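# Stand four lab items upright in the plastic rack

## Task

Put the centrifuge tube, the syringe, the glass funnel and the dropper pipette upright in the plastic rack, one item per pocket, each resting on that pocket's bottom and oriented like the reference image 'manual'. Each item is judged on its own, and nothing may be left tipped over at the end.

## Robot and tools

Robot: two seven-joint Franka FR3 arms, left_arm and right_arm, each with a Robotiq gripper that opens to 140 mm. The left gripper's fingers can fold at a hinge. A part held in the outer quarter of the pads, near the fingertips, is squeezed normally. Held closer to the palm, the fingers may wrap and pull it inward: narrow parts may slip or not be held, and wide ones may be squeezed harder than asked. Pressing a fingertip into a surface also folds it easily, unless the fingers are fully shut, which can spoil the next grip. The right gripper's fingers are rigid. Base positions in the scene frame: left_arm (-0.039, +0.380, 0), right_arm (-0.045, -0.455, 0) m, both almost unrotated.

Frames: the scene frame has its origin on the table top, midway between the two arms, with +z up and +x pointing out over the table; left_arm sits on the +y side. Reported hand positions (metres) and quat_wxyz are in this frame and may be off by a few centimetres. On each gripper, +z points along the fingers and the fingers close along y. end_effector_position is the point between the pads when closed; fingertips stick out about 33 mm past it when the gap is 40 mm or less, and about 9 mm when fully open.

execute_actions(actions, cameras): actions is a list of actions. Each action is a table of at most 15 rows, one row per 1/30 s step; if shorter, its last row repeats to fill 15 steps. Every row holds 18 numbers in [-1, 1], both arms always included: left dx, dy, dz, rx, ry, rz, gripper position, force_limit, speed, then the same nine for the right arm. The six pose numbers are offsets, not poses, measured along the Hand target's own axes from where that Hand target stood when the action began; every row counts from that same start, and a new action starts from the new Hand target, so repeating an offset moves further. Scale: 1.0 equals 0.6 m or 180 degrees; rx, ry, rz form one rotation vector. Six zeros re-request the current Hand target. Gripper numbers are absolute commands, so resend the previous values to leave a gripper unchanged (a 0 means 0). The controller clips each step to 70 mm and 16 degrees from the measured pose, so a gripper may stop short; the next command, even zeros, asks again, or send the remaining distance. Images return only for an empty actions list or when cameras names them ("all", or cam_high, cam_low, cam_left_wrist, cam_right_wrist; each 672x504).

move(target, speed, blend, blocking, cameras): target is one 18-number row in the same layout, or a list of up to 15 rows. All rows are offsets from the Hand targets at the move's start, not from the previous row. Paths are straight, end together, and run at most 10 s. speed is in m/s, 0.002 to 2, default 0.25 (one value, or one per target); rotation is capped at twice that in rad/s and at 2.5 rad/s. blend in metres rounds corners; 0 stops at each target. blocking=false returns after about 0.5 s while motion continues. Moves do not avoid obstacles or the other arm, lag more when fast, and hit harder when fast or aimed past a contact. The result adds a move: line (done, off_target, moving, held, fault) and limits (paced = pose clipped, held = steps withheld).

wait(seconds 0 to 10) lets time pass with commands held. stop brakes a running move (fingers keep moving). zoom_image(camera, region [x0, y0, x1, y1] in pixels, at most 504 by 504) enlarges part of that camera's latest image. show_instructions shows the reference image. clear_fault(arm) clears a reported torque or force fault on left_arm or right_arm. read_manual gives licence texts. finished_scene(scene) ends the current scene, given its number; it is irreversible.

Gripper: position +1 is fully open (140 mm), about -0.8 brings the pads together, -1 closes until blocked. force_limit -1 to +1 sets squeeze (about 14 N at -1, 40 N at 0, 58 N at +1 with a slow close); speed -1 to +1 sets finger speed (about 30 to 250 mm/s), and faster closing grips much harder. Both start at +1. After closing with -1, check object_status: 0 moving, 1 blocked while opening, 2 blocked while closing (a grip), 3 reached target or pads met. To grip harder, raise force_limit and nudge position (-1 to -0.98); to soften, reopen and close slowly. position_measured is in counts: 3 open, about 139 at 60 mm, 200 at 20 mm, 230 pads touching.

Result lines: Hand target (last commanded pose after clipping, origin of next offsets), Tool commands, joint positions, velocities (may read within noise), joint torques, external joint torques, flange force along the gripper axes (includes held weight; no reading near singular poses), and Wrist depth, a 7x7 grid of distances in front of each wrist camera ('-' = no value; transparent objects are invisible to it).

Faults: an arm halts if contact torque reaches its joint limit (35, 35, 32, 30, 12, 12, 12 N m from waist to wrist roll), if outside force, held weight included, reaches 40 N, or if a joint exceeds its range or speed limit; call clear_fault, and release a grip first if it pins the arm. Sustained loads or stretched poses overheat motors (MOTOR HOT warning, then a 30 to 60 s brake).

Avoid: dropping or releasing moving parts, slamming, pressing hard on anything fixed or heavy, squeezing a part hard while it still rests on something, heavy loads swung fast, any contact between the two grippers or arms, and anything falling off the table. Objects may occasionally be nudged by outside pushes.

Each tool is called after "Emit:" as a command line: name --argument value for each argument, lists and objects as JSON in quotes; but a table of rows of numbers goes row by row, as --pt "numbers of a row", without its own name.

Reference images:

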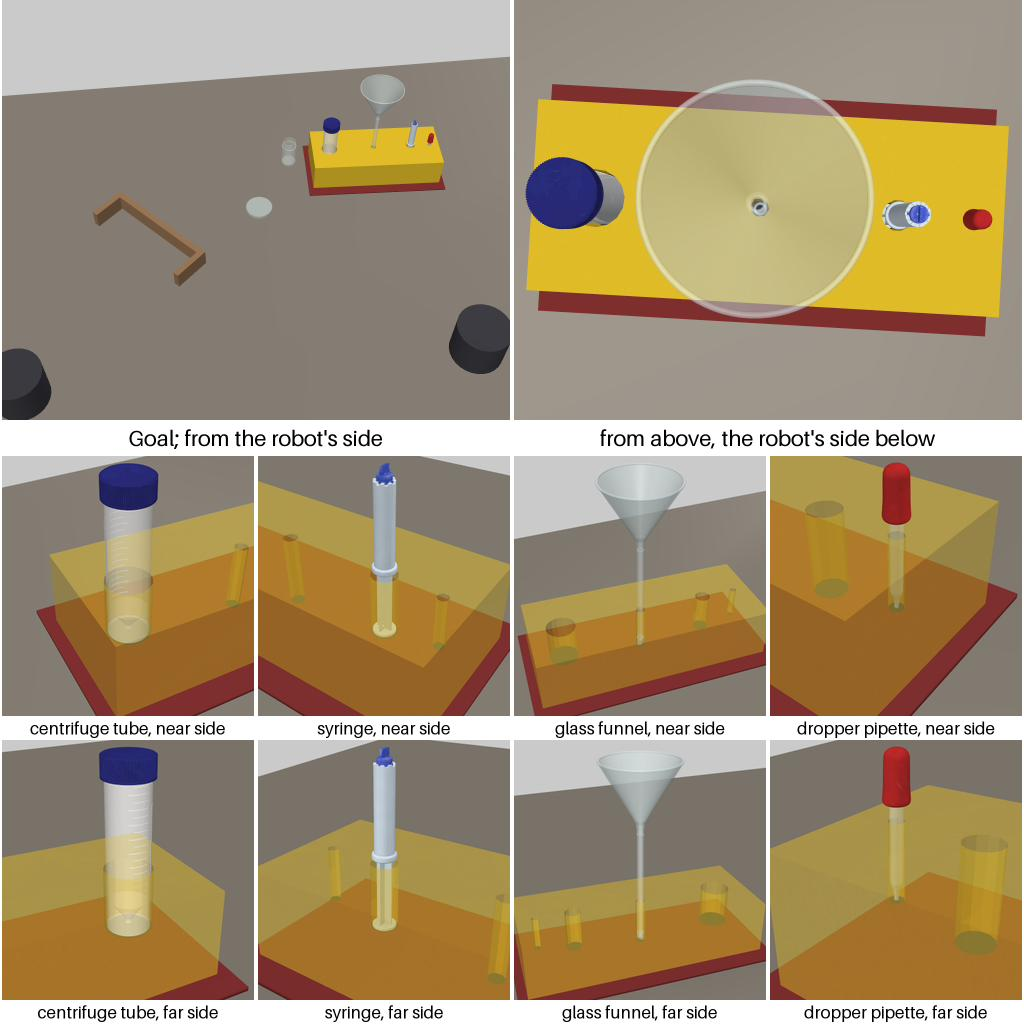

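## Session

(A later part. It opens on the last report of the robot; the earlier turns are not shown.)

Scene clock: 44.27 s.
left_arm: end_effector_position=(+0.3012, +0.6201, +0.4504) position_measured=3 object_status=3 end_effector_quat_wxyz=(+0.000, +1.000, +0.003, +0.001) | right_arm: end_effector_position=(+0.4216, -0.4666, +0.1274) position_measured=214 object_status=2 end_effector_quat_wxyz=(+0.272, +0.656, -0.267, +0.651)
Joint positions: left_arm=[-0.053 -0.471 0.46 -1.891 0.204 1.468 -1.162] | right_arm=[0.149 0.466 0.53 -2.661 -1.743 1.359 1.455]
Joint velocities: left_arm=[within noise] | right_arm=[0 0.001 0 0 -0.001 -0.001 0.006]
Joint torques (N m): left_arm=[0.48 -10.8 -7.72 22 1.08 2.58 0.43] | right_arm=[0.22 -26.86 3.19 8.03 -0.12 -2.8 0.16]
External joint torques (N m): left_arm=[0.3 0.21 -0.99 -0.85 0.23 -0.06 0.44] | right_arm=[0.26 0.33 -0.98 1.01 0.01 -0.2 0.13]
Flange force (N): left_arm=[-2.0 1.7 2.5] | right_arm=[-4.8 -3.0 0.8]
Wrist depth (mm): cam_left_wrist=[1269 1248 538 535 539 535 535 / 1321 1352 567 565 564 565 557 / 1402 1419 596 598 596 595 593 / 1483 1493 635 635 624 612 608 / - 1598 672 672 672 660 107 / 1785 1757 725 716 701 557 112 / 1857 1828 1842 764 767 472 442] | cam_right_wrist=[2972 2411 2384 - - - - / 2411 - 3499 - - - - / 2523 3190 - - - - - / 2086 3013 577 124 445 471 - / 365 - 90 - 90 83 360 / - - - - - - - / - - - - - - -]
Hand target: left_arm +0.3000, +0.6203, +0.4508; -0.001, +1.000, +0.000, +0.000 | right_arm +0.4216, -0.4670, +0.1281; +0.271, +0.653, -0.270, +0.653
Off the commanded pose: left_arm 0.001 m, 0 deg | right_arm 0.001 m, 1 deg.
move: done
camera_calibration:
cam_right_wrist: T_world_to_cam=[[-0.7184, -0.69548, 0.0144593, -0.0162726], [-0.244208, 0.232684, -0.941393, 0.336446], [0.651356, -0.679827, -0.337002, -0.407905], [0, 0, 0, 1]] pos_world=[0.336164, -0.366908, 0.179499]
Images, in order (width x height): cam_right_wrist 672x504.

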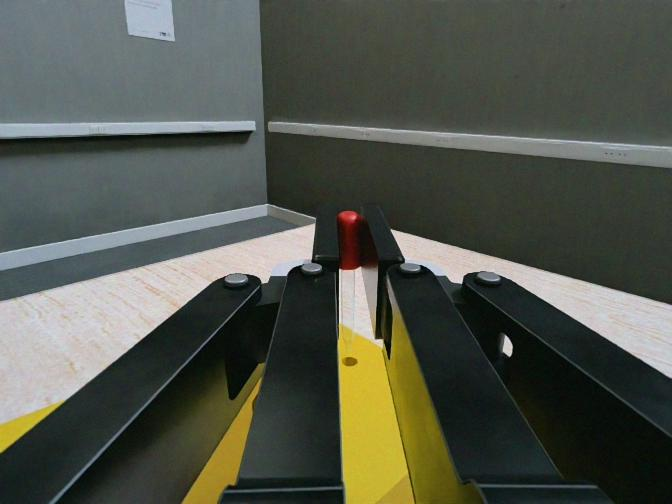

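Emit:
move --target '[0, 0, 0, 0, 0, 0, 1, 1, 1, -0.0083, 0.0017, 0, 0, 0, 0, -1, -0.7, -1]' --speed 0.08 --cameras '["cam_right_wrist"]'

Emit:
zoom_image --camera "cam_right_wrist" --region '[310, 260, 390, 400]'

Scene clock: 45.60 s.
left_arm: end_effector_position=(+0.3012, +0.6201, +0.4504) position_measured=3 object_status=3 end_effector_quat_wxyz=(+0.000, +1.000, +0.003, +0.001) | right_arm: end_effector_position=(+0.4208, -0.4683, +0.1253) position_measured=214 object_status=2 end_effector_quat_wxyz=(+0.274, +0.653, -0.268, +0.653)
Joint positions: left_arm=[-0.053 -0.471 0.46 -1.891 0.204 1.468 -1.162] | right_arm=[0.15 0.484 0.527 -2.655 -1.743 1.343 1.466]
Joint velocities: left_arm=[within noise] | right_arm=[0 0.001 -0.001 0 -0.001 -0.002 0.007]
Joint torques (N m): left_arm=[0.5 -10.85 -7.73 21.97 1.08 2.58 0.38] | right_arm=[-0.39 -25.71 3.6 7.26 -0.19 -2.02 0.1]
External joint torques (N m): left_arm=[0.55 -0.05 -0.72 -0.82 0.26 -0.06 0.38] | right_arm=[-0.52 1.79 -0.84 0.47 -0.08 0.59 0.07]
Flange force (N): left_arm=[-2.8 1.6 2.7] | right_arm=[-7.8 -2.7 2.1]
Wrist depth (mm): cam_left_wrist=[1255 1276 539 539 534 535 541 / 1344 1321 567 573 570 567 555 / 1410 1393 595 598 604 593 598 / 1483 1437 633 631 629 621 614 / - 1587 676 674 666 658 108 / 1744 1680 723 714 694 561 112 / 1842 1873 1842 764 759 469 440] | cam_right_wrist=[- - - - - 2438 - / 2411 - 4172 - 1793 - - / - - - - - - 1764 / 2523 2893 523 112 124 - 1887 / 366 - 90 - 90 83 358 / - 65 - - - - - / - - - - - - -]
Hand target: left_arm +0.3000, +0.6203, +0.4508; -0.001, +1.000, +0.000, +0.000 | right_arm +0.4208, -0.4677, +0.1232; +0.271, +0.653, -0.270, +0.653
Off the commanded pose: left_arm 0.001 m, 0 deg | right_arm 0.002 m, 0 deg.
move: done
camera_calibration:
cam_right_wrist: T_world_to_cam=[[-0.721707, -0.692085, 0.0125763, -0.0148125], [-0.237163, 0.230163, -0.943811, 0.330769], [0.650302, -0.684137, -0.330247, -0.411672], [0, 0, 0, 1]] pos_world=[0.335467, -0.368023, 0.176416]
Images, in order (width x height): cam_right_wrist 672x504.

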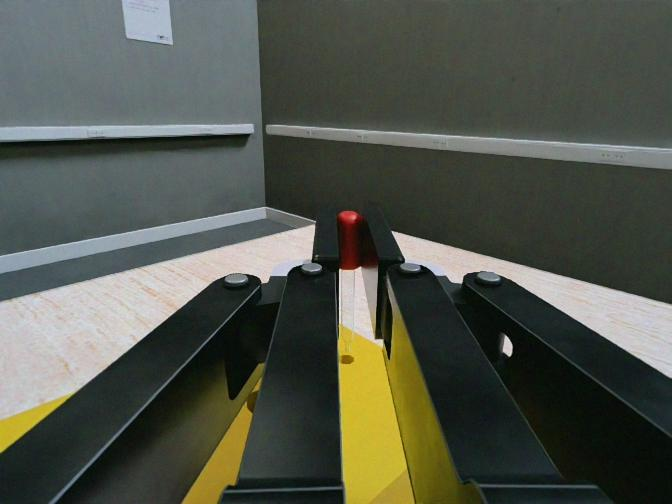

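Scaled by 3.600 from the camera's 672x504 image, which has a finer 960x720 frame.

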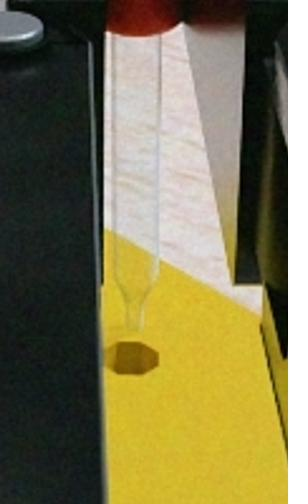

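Emit:
move --target '[0, 0, 0, 0, 0, 0, 1, 1, 1, -0.0117, 0, -0.0018, 0, 0, 0, -1, -0.7, -1]' --speed 0.06 --cameras '["cam_right_wrist"]'

Emit:
zoom_image --camera "cam_right_wrist" --region '[310, 260, 390, 400]'

Scene clock: 46.93 s.
left_arm: end_effector_position=(+0.3012, +0.6201, +0.4504) position_measured=3 object_status=3 end_effector_quat_wxyz=(+0.000, +1.000, +0.003, +0.001) | right_arm: end_effector_position=(+0.4215, -0.4683, +0.1245) position_measured=214 object_status=2 end_effector_quat_wxyz=(+0.276, +0.647, -0.267, +0.659)
Joint positions: left_arm=[-0.053 -0.471 0.46 -1.891 0.204 1.468 -1.162] | right_arm=[0.15 0.511 0.526 -2.643 -1.748 1.313 1.477]
Joint velocities: left_arm=[within noise] | right_arm=[-0.001 0.002 0.001 0.002 0.001 -0.003 0.005]
Joint torques (N m): left_arm=[0.46 -10.79 -7.73 21.97 1.08 2.6 0.45] | right_arm=[-0.71 -24.11 3.78 6.43 -0.22 -0.13 0.19]
External joint torques (N m): left_arm=[0.35 0.19 -0.9 -0.92 0.24 -0.05 0.45] | right_arm=[-0.72 3.79 -0.79 -0.06 -0.15 2.52 0.16]
Flange force (N): left_arm=[-2.3 1.7 2.8] | right_arm=[-11.9 -2.7 3.5]
Wrist depth (mm): cam_left_wrist=[1283 1269 538 540 539 534 531 / 1352 1344 565 568 567 565 563 / 1410 1410 595 598 598 596 596 / 1513 1464 631 631 629 614 614 / - 1598 680 666 676 656 107 / 1744 1692 725 712 701 561 112 / 1785 1828 1799 762 754 470 442] | cam_right_wrist=[2191 2712 2972 - - - - / - - - 3338 2237 - - / 2552 2932 - - 3099 - 2066 / 2552 2712 2893 112 456 - - / 371 - 90 - 90 83 363 / - 65 - - - - - / - - - - - - -]
Hand target: left_arm +0.3000, +0.6203, +0.4508; -0.001, +1.000, +0.000, +0.000 | right_arm +0.4201, -0.4669, +0.1161; +0.271, +0.653, -0.270, +0.653
Off the commanded pose: left_arm 0.001 m, 0 deg | right_arm 0.009 m, 1 deg.
move: off_target (right_arm)
camera_calibration:
cam_right_wrist: T_world_to_cam=[[-0.722756, -0.691033, 0.0098383, -0.0130038], [-0.224377, 0.221166, -0.949073, 0.321296], [0.653665, -0.688156, -0.314901, -0.417617], [0, 0, 0, 1]] pos_world=[0.335675, -0.367432, 0.173553]
Images, in order (width x height): cam_right_wrist 672x504.

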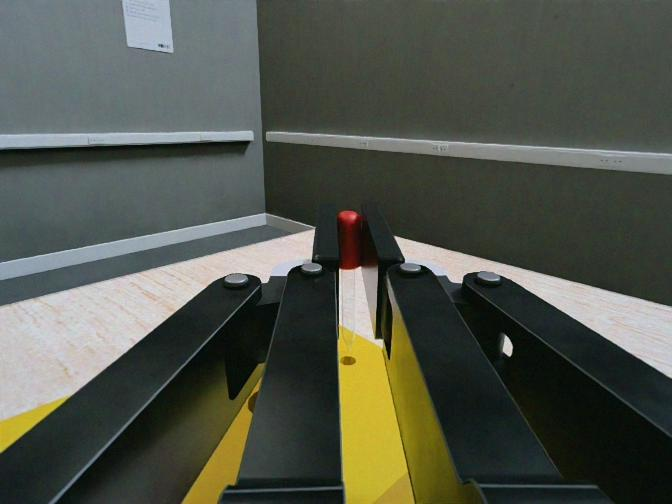

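Scaled by 3.600 from the camera's 672x504 image, which has a finer 960x720 frame.

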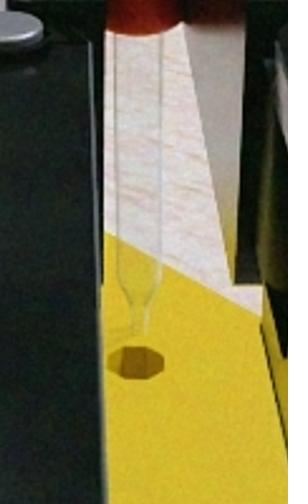

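Emit:
move --pt "0 0 0 0 0 0 1 1 1 0.0217 0 0 0 0 0 -1 -0.7 -1" --pt "0 0 0 0 0 0 1 1 1 0.0217 0 -0.01 0 0 0 -1 -0.7 -1" --speed 0.08 --blend 0.003 --cameras '["cam_right_wrist"]'

Emit:
zoom_image --camera "cam_right_wrist" --region '[310, 260, 390, 400]'

Scene clock: 48.30 s.
left_arm: end_effector_position=(+0.3012, +0.6201, +0.4504) position_measured=3 object_status=3 end_effector_quat_wxyz=(+0.000, +1.000, +0.003, +0.001) | right_arm: end_effector_position=(+0.4173, -0.4620, +0.1303) position_measured=214 object_status=2 end_effector_quat_wxyz=(+0.267, +0.651, -0.272, +0.656)
Joint positions: left_arm=[-0.053 -0.471 0.46 -1.891 0.204 1.468 -1.162] | right_arm=[0.138 0.473 0.561 -2.663 -1.728 1.335 1.474]
Joint velocities: left_arm=[within noise] | right_arm=[0 0 0.001 -0.002 0.004 -0.001 -0.003]
Joint torques (N m): left_arm=[0.48 -10.81 -7.72 21.99 1.09 2.58 0.42] | right_arm=[-0.21 -27.73 4.74 7.06 0.14 -2.51 -0.33]
External joint torques (N m): left_arm=[0.63 -0.17 -0.6 -0.74 0.29 -0.06 0.42] | right_arm=[-0.11 -0.77 0.31 0.1 0.26 0.12 -0.36]
Flange force (N): left_arm=[-3.0 1.4 2.6] | right_arm=[4.6 0.1 -0.3]
Wrist depth (mm): cam_left_wrist=[1269 1269 538 535 535 535 535 / 1352 1344 568 561 563 563 560 / 1428 1428 595 592 598 596 596 / 1493 1483 633 631 628 616 611 / - 1544 676 672 666 664 107 / 1718 1705 725 716 705 564 112 / - 1904 1813 764 762 471 439] | cam_right_wrist=[- 2411 - - 2308 1920 - / - 2614 2855 - 1854 - - / - - - 3390 - - - / 2333 2893 537 124 451 468 - / 384 - 90 - 90 83 360 / - 65 - - - - - / - - - - - - -]
Hand target: left_arm +0.3000, +0.6203, +0.4508; -0.001, +1.000, +0.000, +0.000 | right_arm +0.4158, -0.4627, +0.1292; +0.271, +0.653, -0.270, +0.653
Off the commanded pose: left_arm 0.001 m, 0 deg | right_arm 0.002 m, 1 deg.
move: done
camera_calibration:
cam_right_wrist: T_world_to_cam=[[-0.718473, -0.695545, -0.00368523, -0.0138833], [-0.227519, 0.240019, -0.94373, 0.333666], [0.657291, -0.677206, -0.330698, -0.403069], [0, 0, 0, 1]] pos_world=[0.330874, -0.362704, 0.181545]
Images, in order (width x height): cam_right_wrist 672x504.

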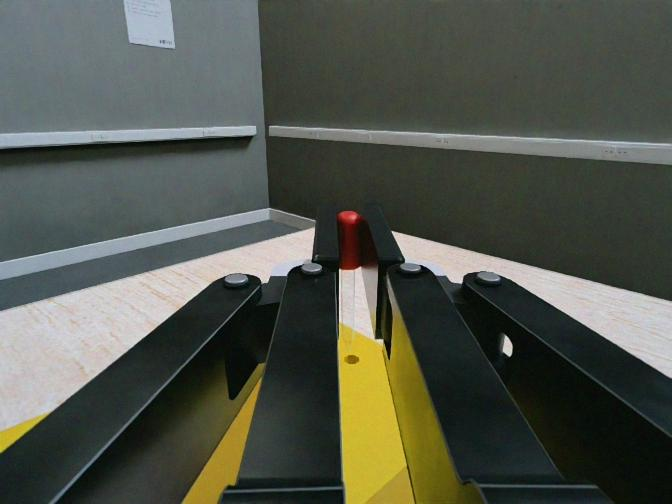

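Scaled by 3.600 from the camera's 672x504 image, which has a finer 960x720 frame.

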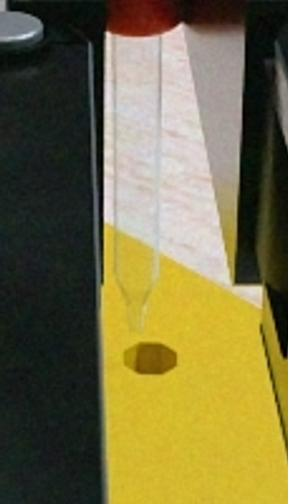

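Emit:
move --pt "0 0 0 0 0 0 1 1 1 -0.003 0.0037 0.001 0 0 0 -1 -0.7 -1" --pt "0 0 0 0 0 0 1 1 1 -0.0145 0.0037 0.001 0 0 0 -1 -0.7 -1" --speed 0.05 --blend 0.002 --cameras '["cam_right_wrist"]'

Emit:
zoom_image --camera "cam_right_wrist" --region '[310, 260, 390, 400]'

Scene clock: 49.40 s.
left_arm: end_effector_position=(+0.3012, +0.6201, +0.4504) position_measured=3 object_status=3 end_effector_quat_wxyz=(+0.000, +1.000, +0.003, +0.001) | right_arm: end_effector_position=(+0.4143, -0.4646, +0.1202) position_measured=214 object_status=2 end_effector_quat_wxyz=(+0.273, +0.655, -0.269, +0.651)
Joint positions: left_arm=[-0.053 -0.471 0.46 -1.891 0.204 1.468 -1.162] | right_arm=[0.142 0.502 0.551 -2.657 -1.732 1.329 1.478]
Joint velocities: left_arm=[within noise] | right_arm=[0 0.004 -0.001 -0.001 -0.001 -0.003 0.005]
Joint torques (N m): left_arm=[0.46 -10.84 -7.77 22.01 1.09 2.58 0.41] | right_arm=[-0.1 -25.98 3.13 6.86 0.07 -2.81 0.17]
External joint torques (N m): left_arm=[0.49 -0.05 -0.77 -0.76 0.27 -0.06 0.41] | right_arm=[-0.13 1.28 -1.6 0.43 0.13 -0.22 0.14]
Flange force (N): left_arm=[-2.7 1.6 2.5] | right_arm=[-8.3 -2.2 1.4]
Wrist depth (mm): cam_left_wrist=[1269 1255 536 539 541 540 530 / 1321 1352 565 565 565 561 556 / 1385 1419 589 593 590 592 596 / 1464 1464 633 628 636 614 609 / - 1554 666 672 668 660 108 / 1705 1692 721 714 697 559 112 / 1842 1799 1873 759 772 471 442] | cam_right_wrist=[2358 2781 2893 - - - - / 2411 2494 3099 - - - - / - - 3557 - - - - / 2523 491 501 112 425 465 - / 350 - 90 - 90 83 370 / - 65 - - - - - / - - - - - - -]
Hand target: left_arm +0.3000, +0.6203, +0.4508; -0.001, +1.000, +0.000, +0.000 | right_arm +0.4147, -0.4647, +0.1205; +0.271, +0.653, -0.270, +0.653
Off the commanded pose: left_arm 0.001 m, 0 deg | right_arm 0.000 m, 0 deg.
move: done; blend cut to 0.0015 m at target 1
camera_calibration:
cam_right_wrist: T_world_to_cam=[[-0.720652, -0.693187, 0.0123313, -0.0177293], [-0.241725, 0.234553, -0.94157, 0.327207], [0.649792, -0.681525, -0.336592, -0.404356], [0, 0, 0, 1]] pos_world=[0.329065, -0.364616, 0.172204]
Images, in order (width x height): cam_right_wrist 672x504.

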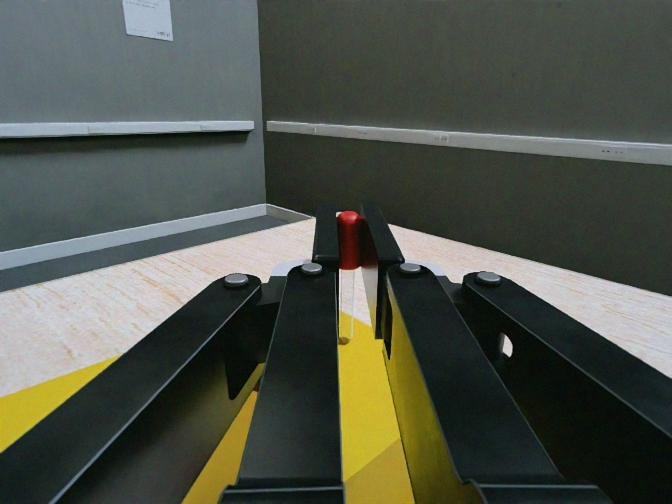

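Scaled by 3.600 from the camera's 672x504 image, which has a finer 960x720 frame.

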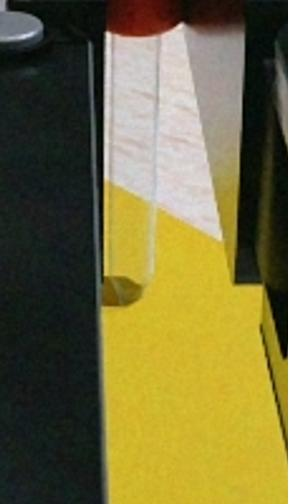

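Emit:
move --pt "0 0 0 0 0 0 1 1 1 0 -0.003 0 0 0 0 -1 -0.7 -1" --pt "0 0 0 0 0 0 1 1 1 -0.0083 -0.003 0 0 0 0 -1 -0.7 -1" --speed 0.05 --blend 0.001 --cameras '["cam_right_wrist"]'

Emit:
zoom_image --camera "cam_right_wrist" --region '[310, 200, 390, 340]'

Scene clock: 50.47 s.
left_arm: end_effector_position=(+0.3012, +0.6201, +0.4504) position_measured=3 object_status=3 end_effector_quat_wxyz=(+0.000, +1.000, +0.003, +0.001) | right_arm: end_effector_position=(+0.4154, -0.4639, +0.1154) position_measured=214 object_status=2 end_effector_quat_wxyz=(+0.274, +0.655, -0.269, +0.651)
Joint positions: left_arm=[-0.053 -0.471 0.46 -1.891 0.204 1.468 -1.162] | right_arm=[0.147 0.524 0.543 -2.644 -1.736 1.321 1.483]
Joint velocities: left_arm=[within noise] | right_arm=[0.001 0.004 -0.001 0.002 -0.001 -0.003 0.004]
Joint torques (N m): left_arm=[0.51 -10.8 -7.71 21.95 1.07 2.59 0.39] | right_arm=[0.15 -26.9 3.68 7 -0.04 -2.59 0.13]
External joint torques (N m): left_arm=[0.59 -0.08 -0.66 -0.84 0.25 -0.06 0.39] | right_arm=[0.07 0.9 -1.25 0.71 0 0.01 0.1]
Flange force (N): left_arm=[-2.9 1.6 2.9] | right_arm=[-6.6 -2.6 1.4]
Wrist depth (mm): cam_left_wrist=[1248 1255 536 539 540 534 534 / 1344 1344 568 570 563 564 556 / 1428 1437 598 598 598 596 600 / 1493 1464 633 629 636 612 614 / - 1598 676 674 660 664 108 / 1705 1705 723 718 703 559 112 / 1857 1828 1828 767 769 472 439] | cam_right_wrist=[2170 2552 - - - - - / 2284 2678 2646 - - 1736 - / - 3144 3013 - - 2009 - / 2308 2712 486 112 456 500 1631 / 341 - 90 - 90 83 337 / - 65 - - - - - / - - - - - - -]
Hand target: left_arm +0.3000, +0.6203, +0.4508; -0.001, +1.000, +0.000, +0.000 | right_arm +0.4160, -0.4634, +0.1155; +0.271, +0.653, -0.270, +0.653
Off the commanded pose: left_arm 0.001 m, 0 deg | right_arm 0.001 m, 0 deg.
move: done; blend cut to 0.0009 m at target 1
camera_calibration:
cam_right_wrist: T_world_to_cam=[[-0.721575, -0.692211, 0.0131926, -0.0156645], [-0.241592, 0.233891, -0.941769, 0.322469], [0.648817, -0.682744, -0.336003, -0.406528], [0, 0, 0, 1]] pos_world=[0.330365, -0.36382, 0.167303]
Images, in order (width x height): cam_right_wrist 672x504.

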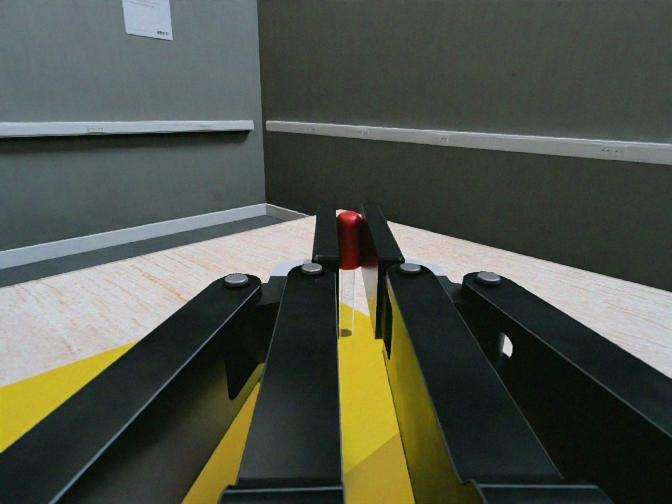

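Scaled by 3.600 from the camera's 672x504 image, which has a finer 960x720 frame.

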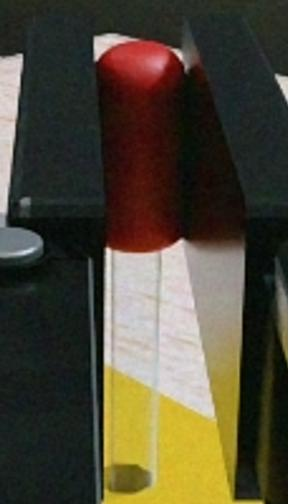

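Emit:
move --pt "0 0 0 0 0 0 1 1 1 -0.0017 -0.001 0 0 0 0 -1 -0.7 -1" --pt "0 0 0 0 0 0 1 1 1 -0.0167 -0.001 0 0 0 0 -1 -0.7 -1" --speed 0.05 --blend 0.0005 --cameras '["cam_right_wrist"]'

Emit:
zoom_image --camera "cam_right_wrist" --region '[310, 200, 390, 340]'

Scene clock: 51.63 s.
left_arm: end_effector_position=(+0.3012, +0.6201, +0.4504) position_measured=3 object_status=3 end_effector_quat_wxyz=(+0.000, +1.000, +0.003, +0.001) | right_arm: end_effector_position=(+0.4159, -0.4637, +0.1055) position_measured=214 object_status=2 end_effector_quat_wxyz=(+0.274, +0.655, -0.269, +0.651)
Joint positions: left_arm=[-0.053 -0.471 0.46 -1.891 0.204 1.468 -1.162] | right_arm=[0.156 0.563 0.529 -2.625 -1.745 1.306 1.499]
Joint velocities: left_arm=[within noise] | right_arm=[0.001 0.001 0 0 0.001 -0.001 0.006]
Joint torques (N m): left_arm=[0.49 -10.8 -7.71 21.96 1.1 2.58 0.43] | right_arm=[0.38 -27.77 4.24 6.32 0.07 -2.63 0.19]
External joint torques (N m): left_arm=[0.49 0.05 -0.75 -0.87 0.28 -0.07 0.43] | right_arm=[0.35 0.63 -0.88 0.56 0.04 -0.03 0.16]
Flange force (N): left_arm=[-2.6 1.5 2.8] | right_arm=[-5.1 -1.9 0.3]
Wrist depth (mm): cam_left_wrist=[1269 1283 541 536 535 540 535 / 1336 1368 568 565 563 565 559 / 1437 1419 603 598 596 592 590 / 1493 1446 633 633 631 614 616 / - 1565 674 670 674 666 107 / 1705 1705 730 714 707 561 112 / 1828 1873 1799 767 767 470 439] | cam_right_wrist=[2308 2583 3338 - - - 1722 / 2411 3144 3338 - - - - / 2614 2552 - - - - 1793 / 2523 454 503 110 432 435 425 / 319 - 90 112 90 83 340 / - 65 - - - - - / - - - - - - -]
Hand target: left_arm +0.3000, +0.6203, +0.4508; -0.001, +1.000, +0.000, +0.000 | right_arm +0.4164, -0.4630, +0.1055; +0.271, +0.653, -0.270, +0.653
Off the commanded pose: left_arm 0.001 m, 0 deg | right_arm 0.001 m, 0 deg.
move: done
camera_calibration:
cam_right_wrist: T_world_to_cam=[[-0.721879, -0.691889, 0.0134237, -0.0148529], [-0.241352, 0.233539, -0.941918, 0.312942], [0.648567, -0.683191, -0.335575, -0.410224], [0, 0, 0, 1]] pos_world=[0.330865, -0.363622, 0.157304]
Images, in order (width x height): cam_right_wrist 672x504.

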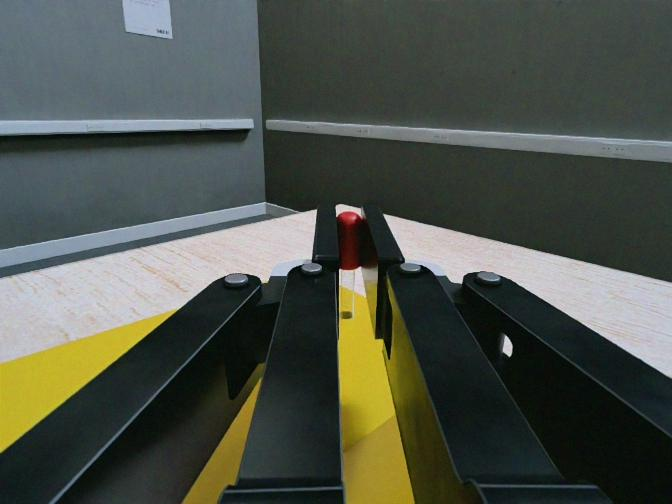

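Scaled by 3.600 from the camera's 672x504 image, which has a finer 960x720 frame.

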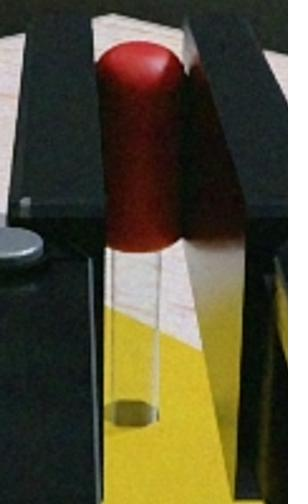

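Emit:
move --target '[0, 0, 0, 0, 0, 0, 1, 1, 1, -0.0083, -0.0008, 0, 0, 0, 0, -1, -0.7, -1]' --speed 0.05 --cameras '[]'

Emit:
move --target '[0, 0, 0, 0, 0, 0, 1, 1, 1, -0.0067, 0, 0, 0, 0, 0, -1, -0.7, -1]' --speed 0.05 --cameras '["cam_right_wrist"]'

Emit:
zoom_image --camera "cam_right_wrist" --region '[310, 200, 390, 340]'

Scene clock: 52.73 s.
left_arm: end_effector_position=(+0.3012, +0.6201, +0.4504) position_measured=3 object_status=3 end_effector_quat_wxyz=(+0.000, +1.000, +0.003, +0.001) | right_arm: end_effector_position=(+0.4163, -0.4639, +0.1009) position_measured=214 object_status=2 end_effector_quat_wxyz=(+0.274, +0.654, -0.269, +0.652)
Joint positions: left_arm=[-0.053 -0.471 0.46 -1.891 0.204 1.468 -1.162] | right_arm=[0.16 0.582 0.522 -2.616 -1.749 1.299 1.507]
Joint velocities: left_arm=[within noise] | right_arm=[-0.001 0.004 0 0.001 0.002 -0.003 0.005]
Joint torques (N m): left_arm=[0.47 -10.78 -7.74 22.01 1.07 2.59 0.43] | right_arm=[0.53 -27.7 4.64 6.08 0.03 -2.44 0.12]
External joint torques (N m): left_arm=[0.49 0.05 -0.75 -0.79 0.25 -0.06 0.43] | right_arm=[0.51 1.05 -0.57 0.54 -0.03 0.17 0.09]
Flange force (N): left_arm=[-2.5 1.4 2.5] | right_arm=[-6.0 -2.3 -0.2]
Wrist depth (mm): cam_left_wrist=[1276 1283 541 538 535 538 536 / 1352 1360 567 567 561 565 557 / 1402 1419 603 598 598 593 600 / 1533 1464 631 633 631 616 609 / - 1576 676 670 668 658 108 / 1718 1705 730 716 699 561 112 / 1842 1842 1813 754 759 473 441] | cam_right_wrist=[2170 - 2614 - - - - / 2818 3013 5045 - - - 1584 / 2358 2712 4172 - - - 1682 / 2411 437 445 124 456 415 410 / 313 - 90 112 90 83 329 / - 65 - - - - - / - - - - - - -]
Hand target: left_arm +0.3000, +0.6203, +0.4508; -0.001, +1.000, +0.000, +0.000 | right_arm +0.4167, -0.4627, +0.1005; +0.271, +0.653, -0.270, +0.653
Off the commanded pose: left_arm 0.001 m, 0 deg | right_arm 0.001 m, 0 deg.
move: done
No camera images: "cameras" was empty.

Scene clock: 53.47 s.
left_arm: end_effector_position=(+0.3012, +0.6201, +0.4504) position_measured=3 object_status=3 end_effector_quat_wxyz=(+0.000, +1.000, +0.003, +0.001) | right_arm: end_effector_position=(+0.4167, -0.4642, +0.0979) position_measured=214 object_status=2 end_effector_quat_wxyz=(+0.275, +0.653, -0.269, +0.652)
Joint positions: left_arm=[-0.053 -0.471 0.46 -1.891 0.204 1.468 -1.162] | right_arm=[0.162 0.598 0.518 -2.608 -1.753 1.29 1.513]
Joint velocities: left_arm=[within noise] | right_arm=[0.001 0.004 0.001 -0.001 0 -0.003 0.006]
Joint torques (N m): left_arm=[0.44 -10.75 -7.71 22.01 1.09 2.59 0.48] | right_arm=[0.34 -28.48 5.13 5.74 -0.03 -2.19 0.06]
External joint torques (N m): left_arm=[0.38 0.2 -0.8 -0.9 0.26 -0.07 0.48] | right_arm=[0.31 0.52 -0.19 0.35 -0.11 0.43 0.03]
Flange force (N): left_arm=[-2.2 1.4 2.7] | right_arm=[-2.7 -1.4 0.3]
Wrist depth (mm): cam_left_wrist=[1262 1298 540 538 536 534 533 / 1368 1352 567 561 567 565 557 / 1428 1410 600 600 598 598 598 / 1483 1464 633 631 633 612 614 / - 1609 678 668 668 660 107 / 1731 1718 730 712 703 559 112 / 1857 1813 1785 769 759 468 441] | cam_right_wrist=[2972 2646 - - - - 1496 / 2893 2746 3338 - - 1808 - / - - - - - - - / 2358 434 441 124 446 412 373 / 309 - 90 112 90 83 324 / - 65 - - - - - / - - - - - - -]
Hand target: left_arm +0.3000, +0.6203, +0.4508; -0.001, +1.000, +0.000, +0.000 | right_arm +0.4167, -0.4627, +0.0964; +0.271, +0.653, -0.270, +0.653
Off the commanded pose: left_arm 0.001 m, 0 deg | right_arm 0.002 m, 0 deg.
move: done
camera_calibration:
cam_right_wrist: T_world_to_cam=[[-0.723053, -0.690677, 0.012586, -0.0134263], [-0.237904, 0.231868, -0.943207, 0.304074], [0.648533, -0.684983, -0.331968, -0.41468], [0, 0, 0, 1]] pos_world=[0.331566, -0.363827, 0.149313]
Images, in order (width x height): cam_right_wrist 672x504.

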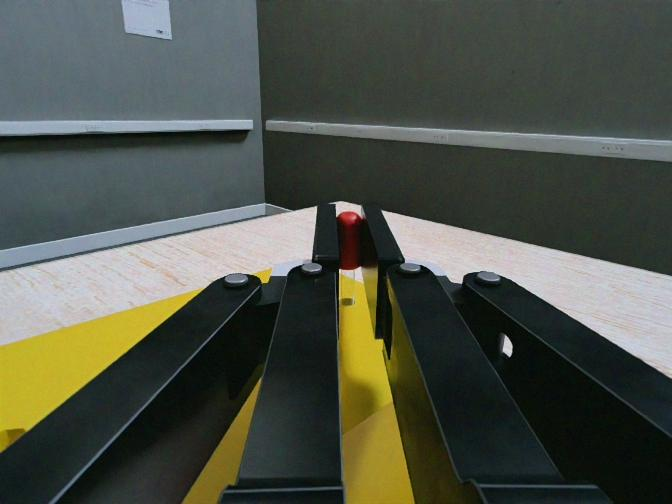

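Scaled by 3.600 from the camera's 672x504 image, which has a finer 960x720 frame.

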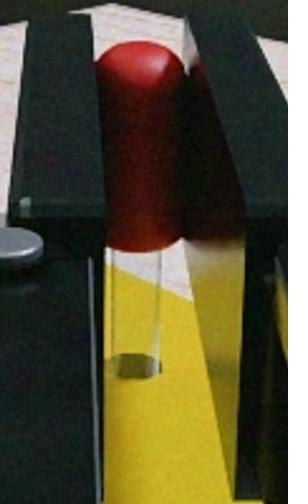

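Emit:
move --target '[0, 0, 0, 0, 0, 0, 1, 1, 1, -0.0083, 0, 0, 0, 0, 0, -1, -0.7, -1]' --speed 0.05 --cameras '[]'

Emit:
move --target '[0, 0, 0, 0, 0, 0, 1, 1, 1, -0.005, 0, 0, 0, 0, 0, -1, -0.7, -1]' --speed 0.05 --cameras '["cam_right_wrist", "cam_low"]'

Emit:
zoom_image --camera "cam_low" --region '[80, 180, 300, 330]'

Emit:
zoom_image --camera "cam_right_wrist" --region '[310, 200, 390, 340]'

Scene clock: 54.87 s.
left_arm: end_effector_position=(+0.3012, +0.6201, +0.4504) position_measured=3 object_status=3 end_effector_quat_wxyz=(+0.000, +1.000, +0.003, +0.001) | right_arm: end_effector_position=(+0.4172, -0.4648, +0.0944) position_measured=214 object_status=2 end_effector_quat_wxyz=(+0.275, +0.651, -0.269, +0.654)
Joint positions: left_arm=[-0.053 -0.471 0.46 -1.891 0.204 1.468 -1.162] | right_arm=[0.163 0.617 0.514 -2.599 -1.758 1.279 1.521]
Joint torques (N m): left_arm=[0.44 -10.81 -7.69 22 1.09 2.59 0.38] | right_arm=[0.67 -26.98 5.97 5.42 0.04 -1.8 0.07]
External joint torques (N m): left_arm=[0.42 0.07 -0.76 -0.82 0.26 -0.05 0.38] | right_arm=[0.59 2.37 0.45 0.15 -0.05 0.82 0.04]
Flange force (N): left_arm=[-2.4 1.6 2.6] | right_arm=[-8.2 -2.4 -1.9]
Wrist depth (mm): cam_left_wrist=[1291 1255 536 540 538 538 536 / 1328 1352 567 565 563 563 559 / 1410 1402 601 598 593 596 595 / 1464 1455 635 640 631 612 609 / - 1576 670 676 666 660 108 / 1744 1705 725 714 701 560 112 / 1813 1785 1799 764 767 474 442] | cam_right_wrist=[2260 2678 2972 - - - - / - 2712 2106 - - - - / - 3238 3238 - - - - / 381 422 480 112 440 418 363 / 301 - 90 - 90 84 316 / - 65 - - - - - / - - - - - - -]
Hand target: left_arm +0.3000, +0.6203, +0.4508; -0.001, +1.000, +0.000, +0.000 | right_arm +0.4167, -0.4627, +0.0915; +0.271, +0.653, -0.270, +0.653
Off the commanded pose: left_arm 0.001 m, 0 deg | right_arm 0.004 m, 1 deg.
move: off_target (right_arm)
No camera images: "cameras" was empty.

Scene clock: 55.60 s.
left_arm: end_effector_position=(+0.3012, +0.6201, +0.4504) position_measured=3 object_status=3 end_effector_quat_wxyz=(+0.000, +1.000, +0.003, +0.001) | right_arm: end_effector_position=(+0.4175, -0.4649, +0.0926) position_measured=214 object_status=2 end_effector_quat_wxyz=(+0.276, +0.650, -0.269, +0.655)
Joint positions: left_arm=[-0.053 -0.471 0.46 -1.891 0.204 1.468 -1.162] | right_arm=[0.163 0.628 0.512 -2.594 -1.762 1.271 1.525]
Joint velocities: left_arm=[within noise] | right_arm=[-0.001 0.003 0 0.001 -0.003 -0.003 0.004]
Joint torques (N m): left_arm=[0.47 -10.87 -7.72 21.97 1.09 2.58 0.46] | right_arm=[0.38 -27.27 6.42 5.15 -0.08 -1.41 0.16]
External joint torques (N m): left_arm=[0.48 -0.13 -0.78 -0.78 0.27 -0.05 0.46] | right_arm=[0.45 2.24 0.97 0.03 -0.19 1.24 0.13]
Flange force (N): left_arm=[-2.9 1.7 2.7] | right_arm=[-6.4 -1.8 -1.7]
Wrist depth (mm): cam_left_wrist=[1276 1255 541 540 540 531 540 / 1328 1336 571 565 565 567 561 / 1393 1428 603 598 595 596 595 / 1455 1464 633 626 636 621 612 / - 1554 670 676 672 658 108 / 1718 1655 728 716 707 561 112 / 1857 1828 1857 769 772 473 441] | cam_right_wrist=[- - - - - 1808 - / - 3056 - - - - - / - 2972 - 2893 - - - / 386 422 433 124 437 407 375 / 300 - 90 112 90 83 311 / - 65 - - - - - / - - - - - - -]
Hand target: left_arm +0.3000, +0.6203, +0.4508; -0.001, +1.000, +0.000, +0.000 | right_arm +0.4167, -0.4627, +0.0885; +0.271, +0.653, -0.270, +0.653
Off the commanded pose: left_arm 0.001 m, 0 deg | right_arm 0.005 m, 1 deg.
move: off_target (right_arm)
camera_calibration:
cam_right_wrist: T_world_to_cam=[[-0.723928, -0.68979, 0.0108791, -0.0122607], [-0.231672, 0.228223, -0.945644, 0.295359], [0.649813, -0.687098, -0.325022, -0.419689], [0, 0, 0, 1]] pos_world=[0.33227, -0.364233, 0.14303]
Images, in order (width x height): cam_low 672x504, cam_right_wrist 672x504.

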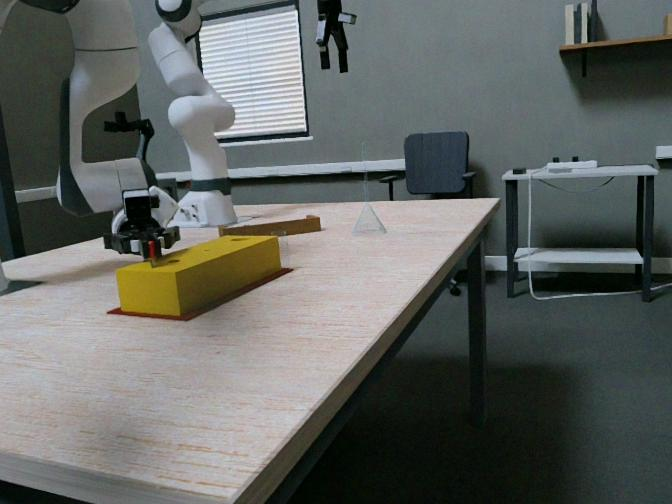

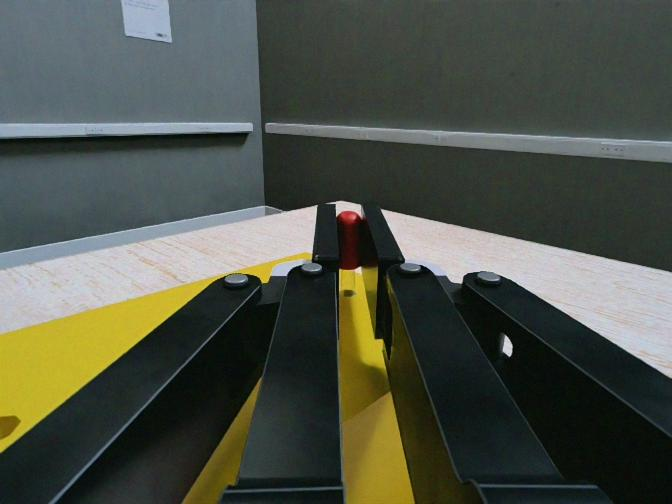

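Scaled by 2.291 from the camera's 672x504 image, which has a finer 960x720 frame.

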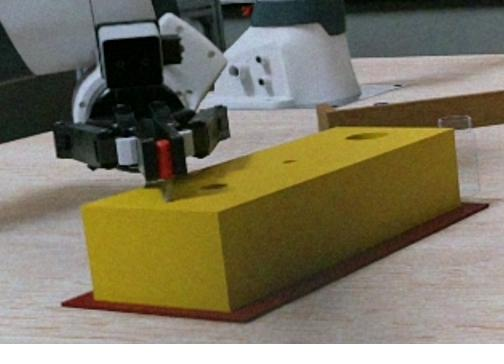

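Scaled by 3.600 from the camera's 672x504 image, which has a finer 960x720 frame.

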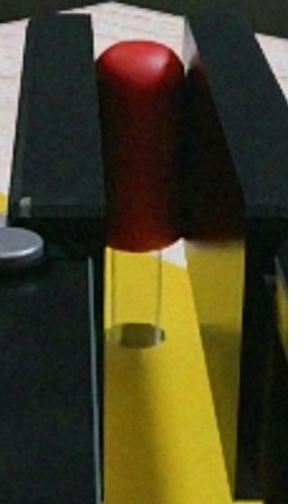

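Emit:
move --target '[0, 0, 0, 0, 0, 0, 1, 1, 1, -0.0058, 0, 0, 0, 0, 0, -1, -0.7, -1]' --speed 0.05 --cameras '["cam_right_wrist"]'

Emit:
zoom_image --camera "cam_right_wrist" --region '[310, 200, 390, 340]'

Scene clock: 57.07 s.
left_arm: end_effector_position=(+0.3012, +0.6201, +0.4504) position_measured=3 object_status=3 end_effector_quat_wxyz=(+0.000, +1.000, +0.003, +0.001) | right_arm: end_effector_position=(+0.4169, -0.4649, +0.0881) position_measured=214 object_status=2 end_effector_quat_wxyz=(+0.276, +0.651, -0.269, +0.654)
Joint positions: left_arm=[-0.053 -0.471 0.46 -1.891 0.204 1.468 -1.162] | right_arm=[0.163 0.643 0.51 -2.588 -1.765 1.267 1.53]
Joint velocities: left_arm=[within noise] | right_arm=[0 0.002 0.002 -0.001 0 -0.003 0.004]
Joint torques (N m): left_arm=[0.49 -10.78 -7.75 21.96 1.08 2.59 0.42] | right_arm=[0.63 -27.1 6.23 5.06 -0.15 -1.75 0.17]
External joint torques (N m): left_arm=[0.39 0.21 -0.91 -0.92 0.24 -0.06 0.42] | right_arm=[0.68 2.68 0.64 0.04 -0.28 0.91 0.14]
Flange force (N): left_arm=[-2.2 1.7 2.8] | right_arm=[-9.1 -2.2 -1.9]
Wrist depth (mm): cam_left_wrist=[1262 1283 540 541 538 533 536 / 1352 1344 567 567 567 560 553 / 1410 1419 603 590 598 601 593 / 1513 1464 633 631 624 616 611 / - 1587 674 674 668 660 108 / 1757 1680 732 716 701 563 112 / 1888 1771 1785 752 767 473 439] | cam_right_wrist=[- 2712 3190 - - - - / 2614 2583 3557 - - 2047 - / - 2972 3499 - - - - / 370 410 462 110 425 435 387 / 152 - 86 128 90 83 285 / - 65 - 111 - - - / - - - - - - -]
Hand target: left_arm +0.3000, +0.6203, +0.4508; -0.001, +1.000, +0.000, +0.000 | right_arm +0.4167, -0.4627, +0.0850; +0.271, +0.653, -0.270, +0.653
Off the commanded pose: left_arm 0.001 m, 0 deg | right_arm 0.004 m, 1 deg.
move: off_target (right_arm)
camera_calibration:
cam_right_wrist: T_world_to_cam=[[-0.723966, -0.689725, 0.0123261, -0.0126702], [-0.234174, 0.228914, -0.94486, 0.292261], [0.648872, -0.686933, -0.327242, -0.420115], [0, 0, 0, 1]] pos_world=[0.331868, -0.364233, 0.138823]
Images, in order (width x height): cam_right_wrist 672x504.

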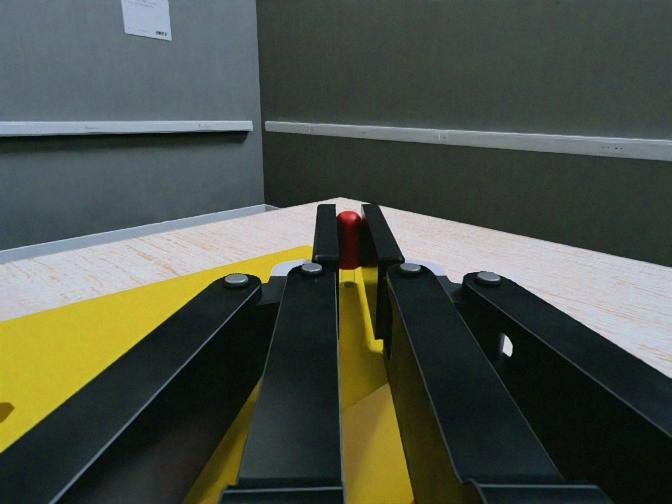

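Scaled by 3.600 from the camera's 672x504 image, which has a finer 960x720 frame.

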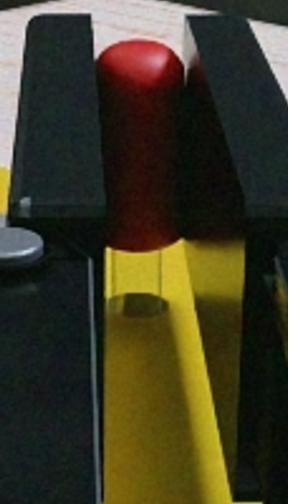

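Emit:
move --target '[0, 0, 0, 0, 0, 0, 1, 1, 1, -0.005, 0, 0, 0, 0, 0, -1, -0.7, -1]' --speed 0.05 --cameras '["cam_right_wrist"]'

Emit:
zoom_image --camera "cam_right_wrist" --region '[310, 200, 390, 340]'

Scene clock: 57.87 s.
left_arm: end_effector_position=(+0.3012, +0.6201, +0.4504) position_measured=3 object_status=3 end_effector_quat_wxyz=(+0.000, +1.000, +0.003, +0.001) | right_arm: end_effector_position=(+0.4171, -0.4652, +0.0853) position_measured=214 object_status=2 end_effector_quat_wxyz=(+0.276, +0.651, -0.269, +0.654)
Joint positions: left_arm=[-0.053 -0.471 0.46 -1.891 0.204 1.468 -1.162] | right_arm=[0.163 0.654 0.508 -2.582 -1.768 1.263 1.534]
Joint velocities: left_arm=[within noise] | right_arm=[0.001 0.001 -0.001 0.002 -0.001 -0.004 0.004]
Joint torques (N m): left_arm=[0.46 -10.83 -7.67 21.99 1.1 2.6 0.37] | right_arm=[0.91 -28.03 6.56 5.19 -0.12 -1.71 0.24]
External joint torques (N m): left_arm=[0.47 -0.14 -0.73 -0.74 0.28 -0.03 0.37] | right_arm=[0.98 1.9 0.91 0.36 -0.27 0.94 0.21]
Flange force (N): left_arm=[-2.8 1.7 2.6] | right_arm=[-6.8 -2.4 -2.3]
Wrist depth (mm): cam_left_wrist=[1269 1269 539 539 540 538 533 / 1328 1344 568 568 564 565 555 / 1410 1410 596 600 601 596 596 / 1503 1493 629 631 631 611 612 / - 1576 674 666 670 655 108 / 1744 1744 730 716 697 563 112 / 1828 1873 1857 767 767 474 438] | cam_right_wrist=[2552 2614 2646 - - - - / 2494 2855 3144 2932 - - - / - 3945 2972 2972 - - - / 363 400 447 112 413 417 371 / 146 - 86 123 90 83 280 / - 65 - 110 - - - / - - - - - - -]
Hand target: left_arm +0.3000, +0.6203, +0.4508; -0.001, +1.000, +0.000, +0.000 | right_arm +0.4167, -0.4627, +0.0820; +0.271, +0.653, -0.270, +0.653
Off the commanded pose: left_arm 0.001 m, 0 deg | right_arm 0.004 m, 1 deg.
move: off_target (right_arm)
camera_calibration:
cam_right_wrist: T_world_to_cam=[[-0.724347, -0.68933, 0.0120614, -0.0123234], [-0.23359, 0.22892, -0.945003, 0.289537], [0.648658, -0.687327, -0.326838, -0.421427], [0, 0, 0, 1]] pos_world=[0.332069, -0.364434, 0.136024]
Images, in order (width x height): cam_right_wrist 672x504.

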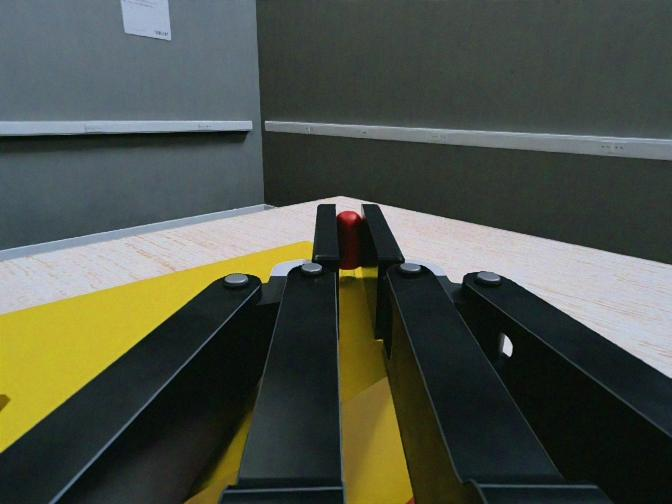

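Scaled by 3.600 from the camera's 672x504 image, which has a finer 960x720 frame.

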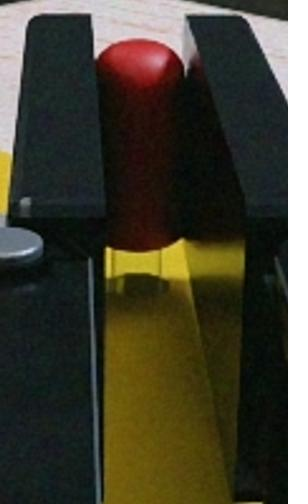

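Emit:
move --target '[0, 0, 0, 0, 0, 0, 1, 1, 1, -0.0033, 0, 0, 0, 0, 0, -1, -0.7, -1]' --speed 0.05 --cameras '["cam_right_wrist"]'

Emit:
zoom_image --camera "cam_right_wrist" --region '[310, 200, 390, 340]'

Scene clock: 58.73 s.
left_arm: end_effector_position=(+0.3012, +0.6201, +0.4504) position_measured=3 object_status=3 end_effector_quat_wxyz=(+0.000, +1.000, +0.003, +0.001) | right_arm: end_effector_position=(+0.4172, -0.4653, +0.0844) position_measured=214 object_status=2 end_effector_quat_wxyz=(+0.276, +0.650, -0.269, +0.655)
Joint positions: left_arm=[-0.053 -0.471 0.46 -1.891 0.204 1.468 -1.162] | right_arm=[0.163 0.662 0.507 -2.579 -1.77 1.256 1.537]
Joint velocities: left_arm=[within noise] | right_arm=[-0.002 0.003 -0.001 -0.001 -0.002 -0.003 0.002]
Joint torques (N m): left_arm=[0.48 -10.81 -7.69 22.01 1.09 2.61 0.38] | right_arm=[0.31 -26.89 6.6 5 -0.2 -1.31 0.19]
External joint torques (N m): left_arm=[0.53 0.02 -0.66 -0.83 0.27 -0.04 0.38] | right_arm=[0.31 3.04 0.84 0.31 -0.37 1.33 0.16]
Flange force (N): left_arm=[-2.6 1.5 2.8] | right_arm=[-9.9 -2.9 -1.3]
Wrist depth (mm): cam_left_wrist=[1276 1276 536 540 538 536 534 / 1328 1305 565 568 563 567 557 / 1437 1428 598 598 598 595 593 / 1513 1464 633 631 628 614 616 / - 1587 674 674 670 664 107 / 1731 1731 725 723 707 564 112 / 1813 1828 1842 772 764 472 443] | cam_right_wrist=[- 2712 - - - - - / 2494 2148 - 2678 1937 1870 - / 2678 2781 - 2712 2818 - - / 360 402 450 112 412 417 373 / 144 - 90 121 90 83 297 / - 65 - 108 - - - / - - - - - - -]
Hand target: left_arm +0.3000, +0.6203, +0.4508; -0.001, +1.000, +0.000, +0.000 | right_arm +0.4167, -0.4627, +0.0800; +0.271, +0.653, -0.270, +0.653
Off the commanded pose: left_arm 0.001 m, 0 deg | right_arm 0.005 m, 1 deg.
move: off_target (right_arm)
camera_calibration:
cam_right_wrist: T_world_to_cam=[[-0.724348, -0.689336, 0.0116763, -0.0122562], [-0.231461, 0.227194, -0.945943, 0.287011], [0.64942, -0.687895, -0.324121, -0.422709], [0, 0, 0, 1]] pos_world=[0.33207, -0.364435, 0.13463]
Images, in order (width x height): cam_right_wrist 672x504.

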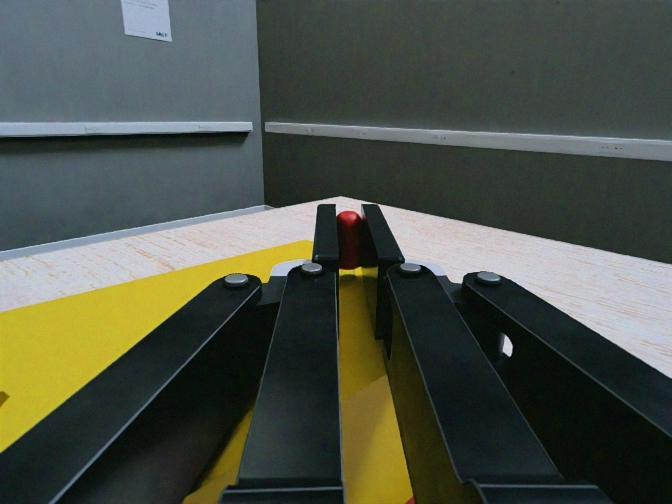

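Scaled by 3.600 from the camera's 672x504 image, which has a finer 960x720 frame.

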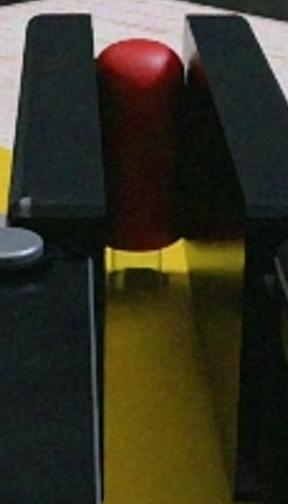

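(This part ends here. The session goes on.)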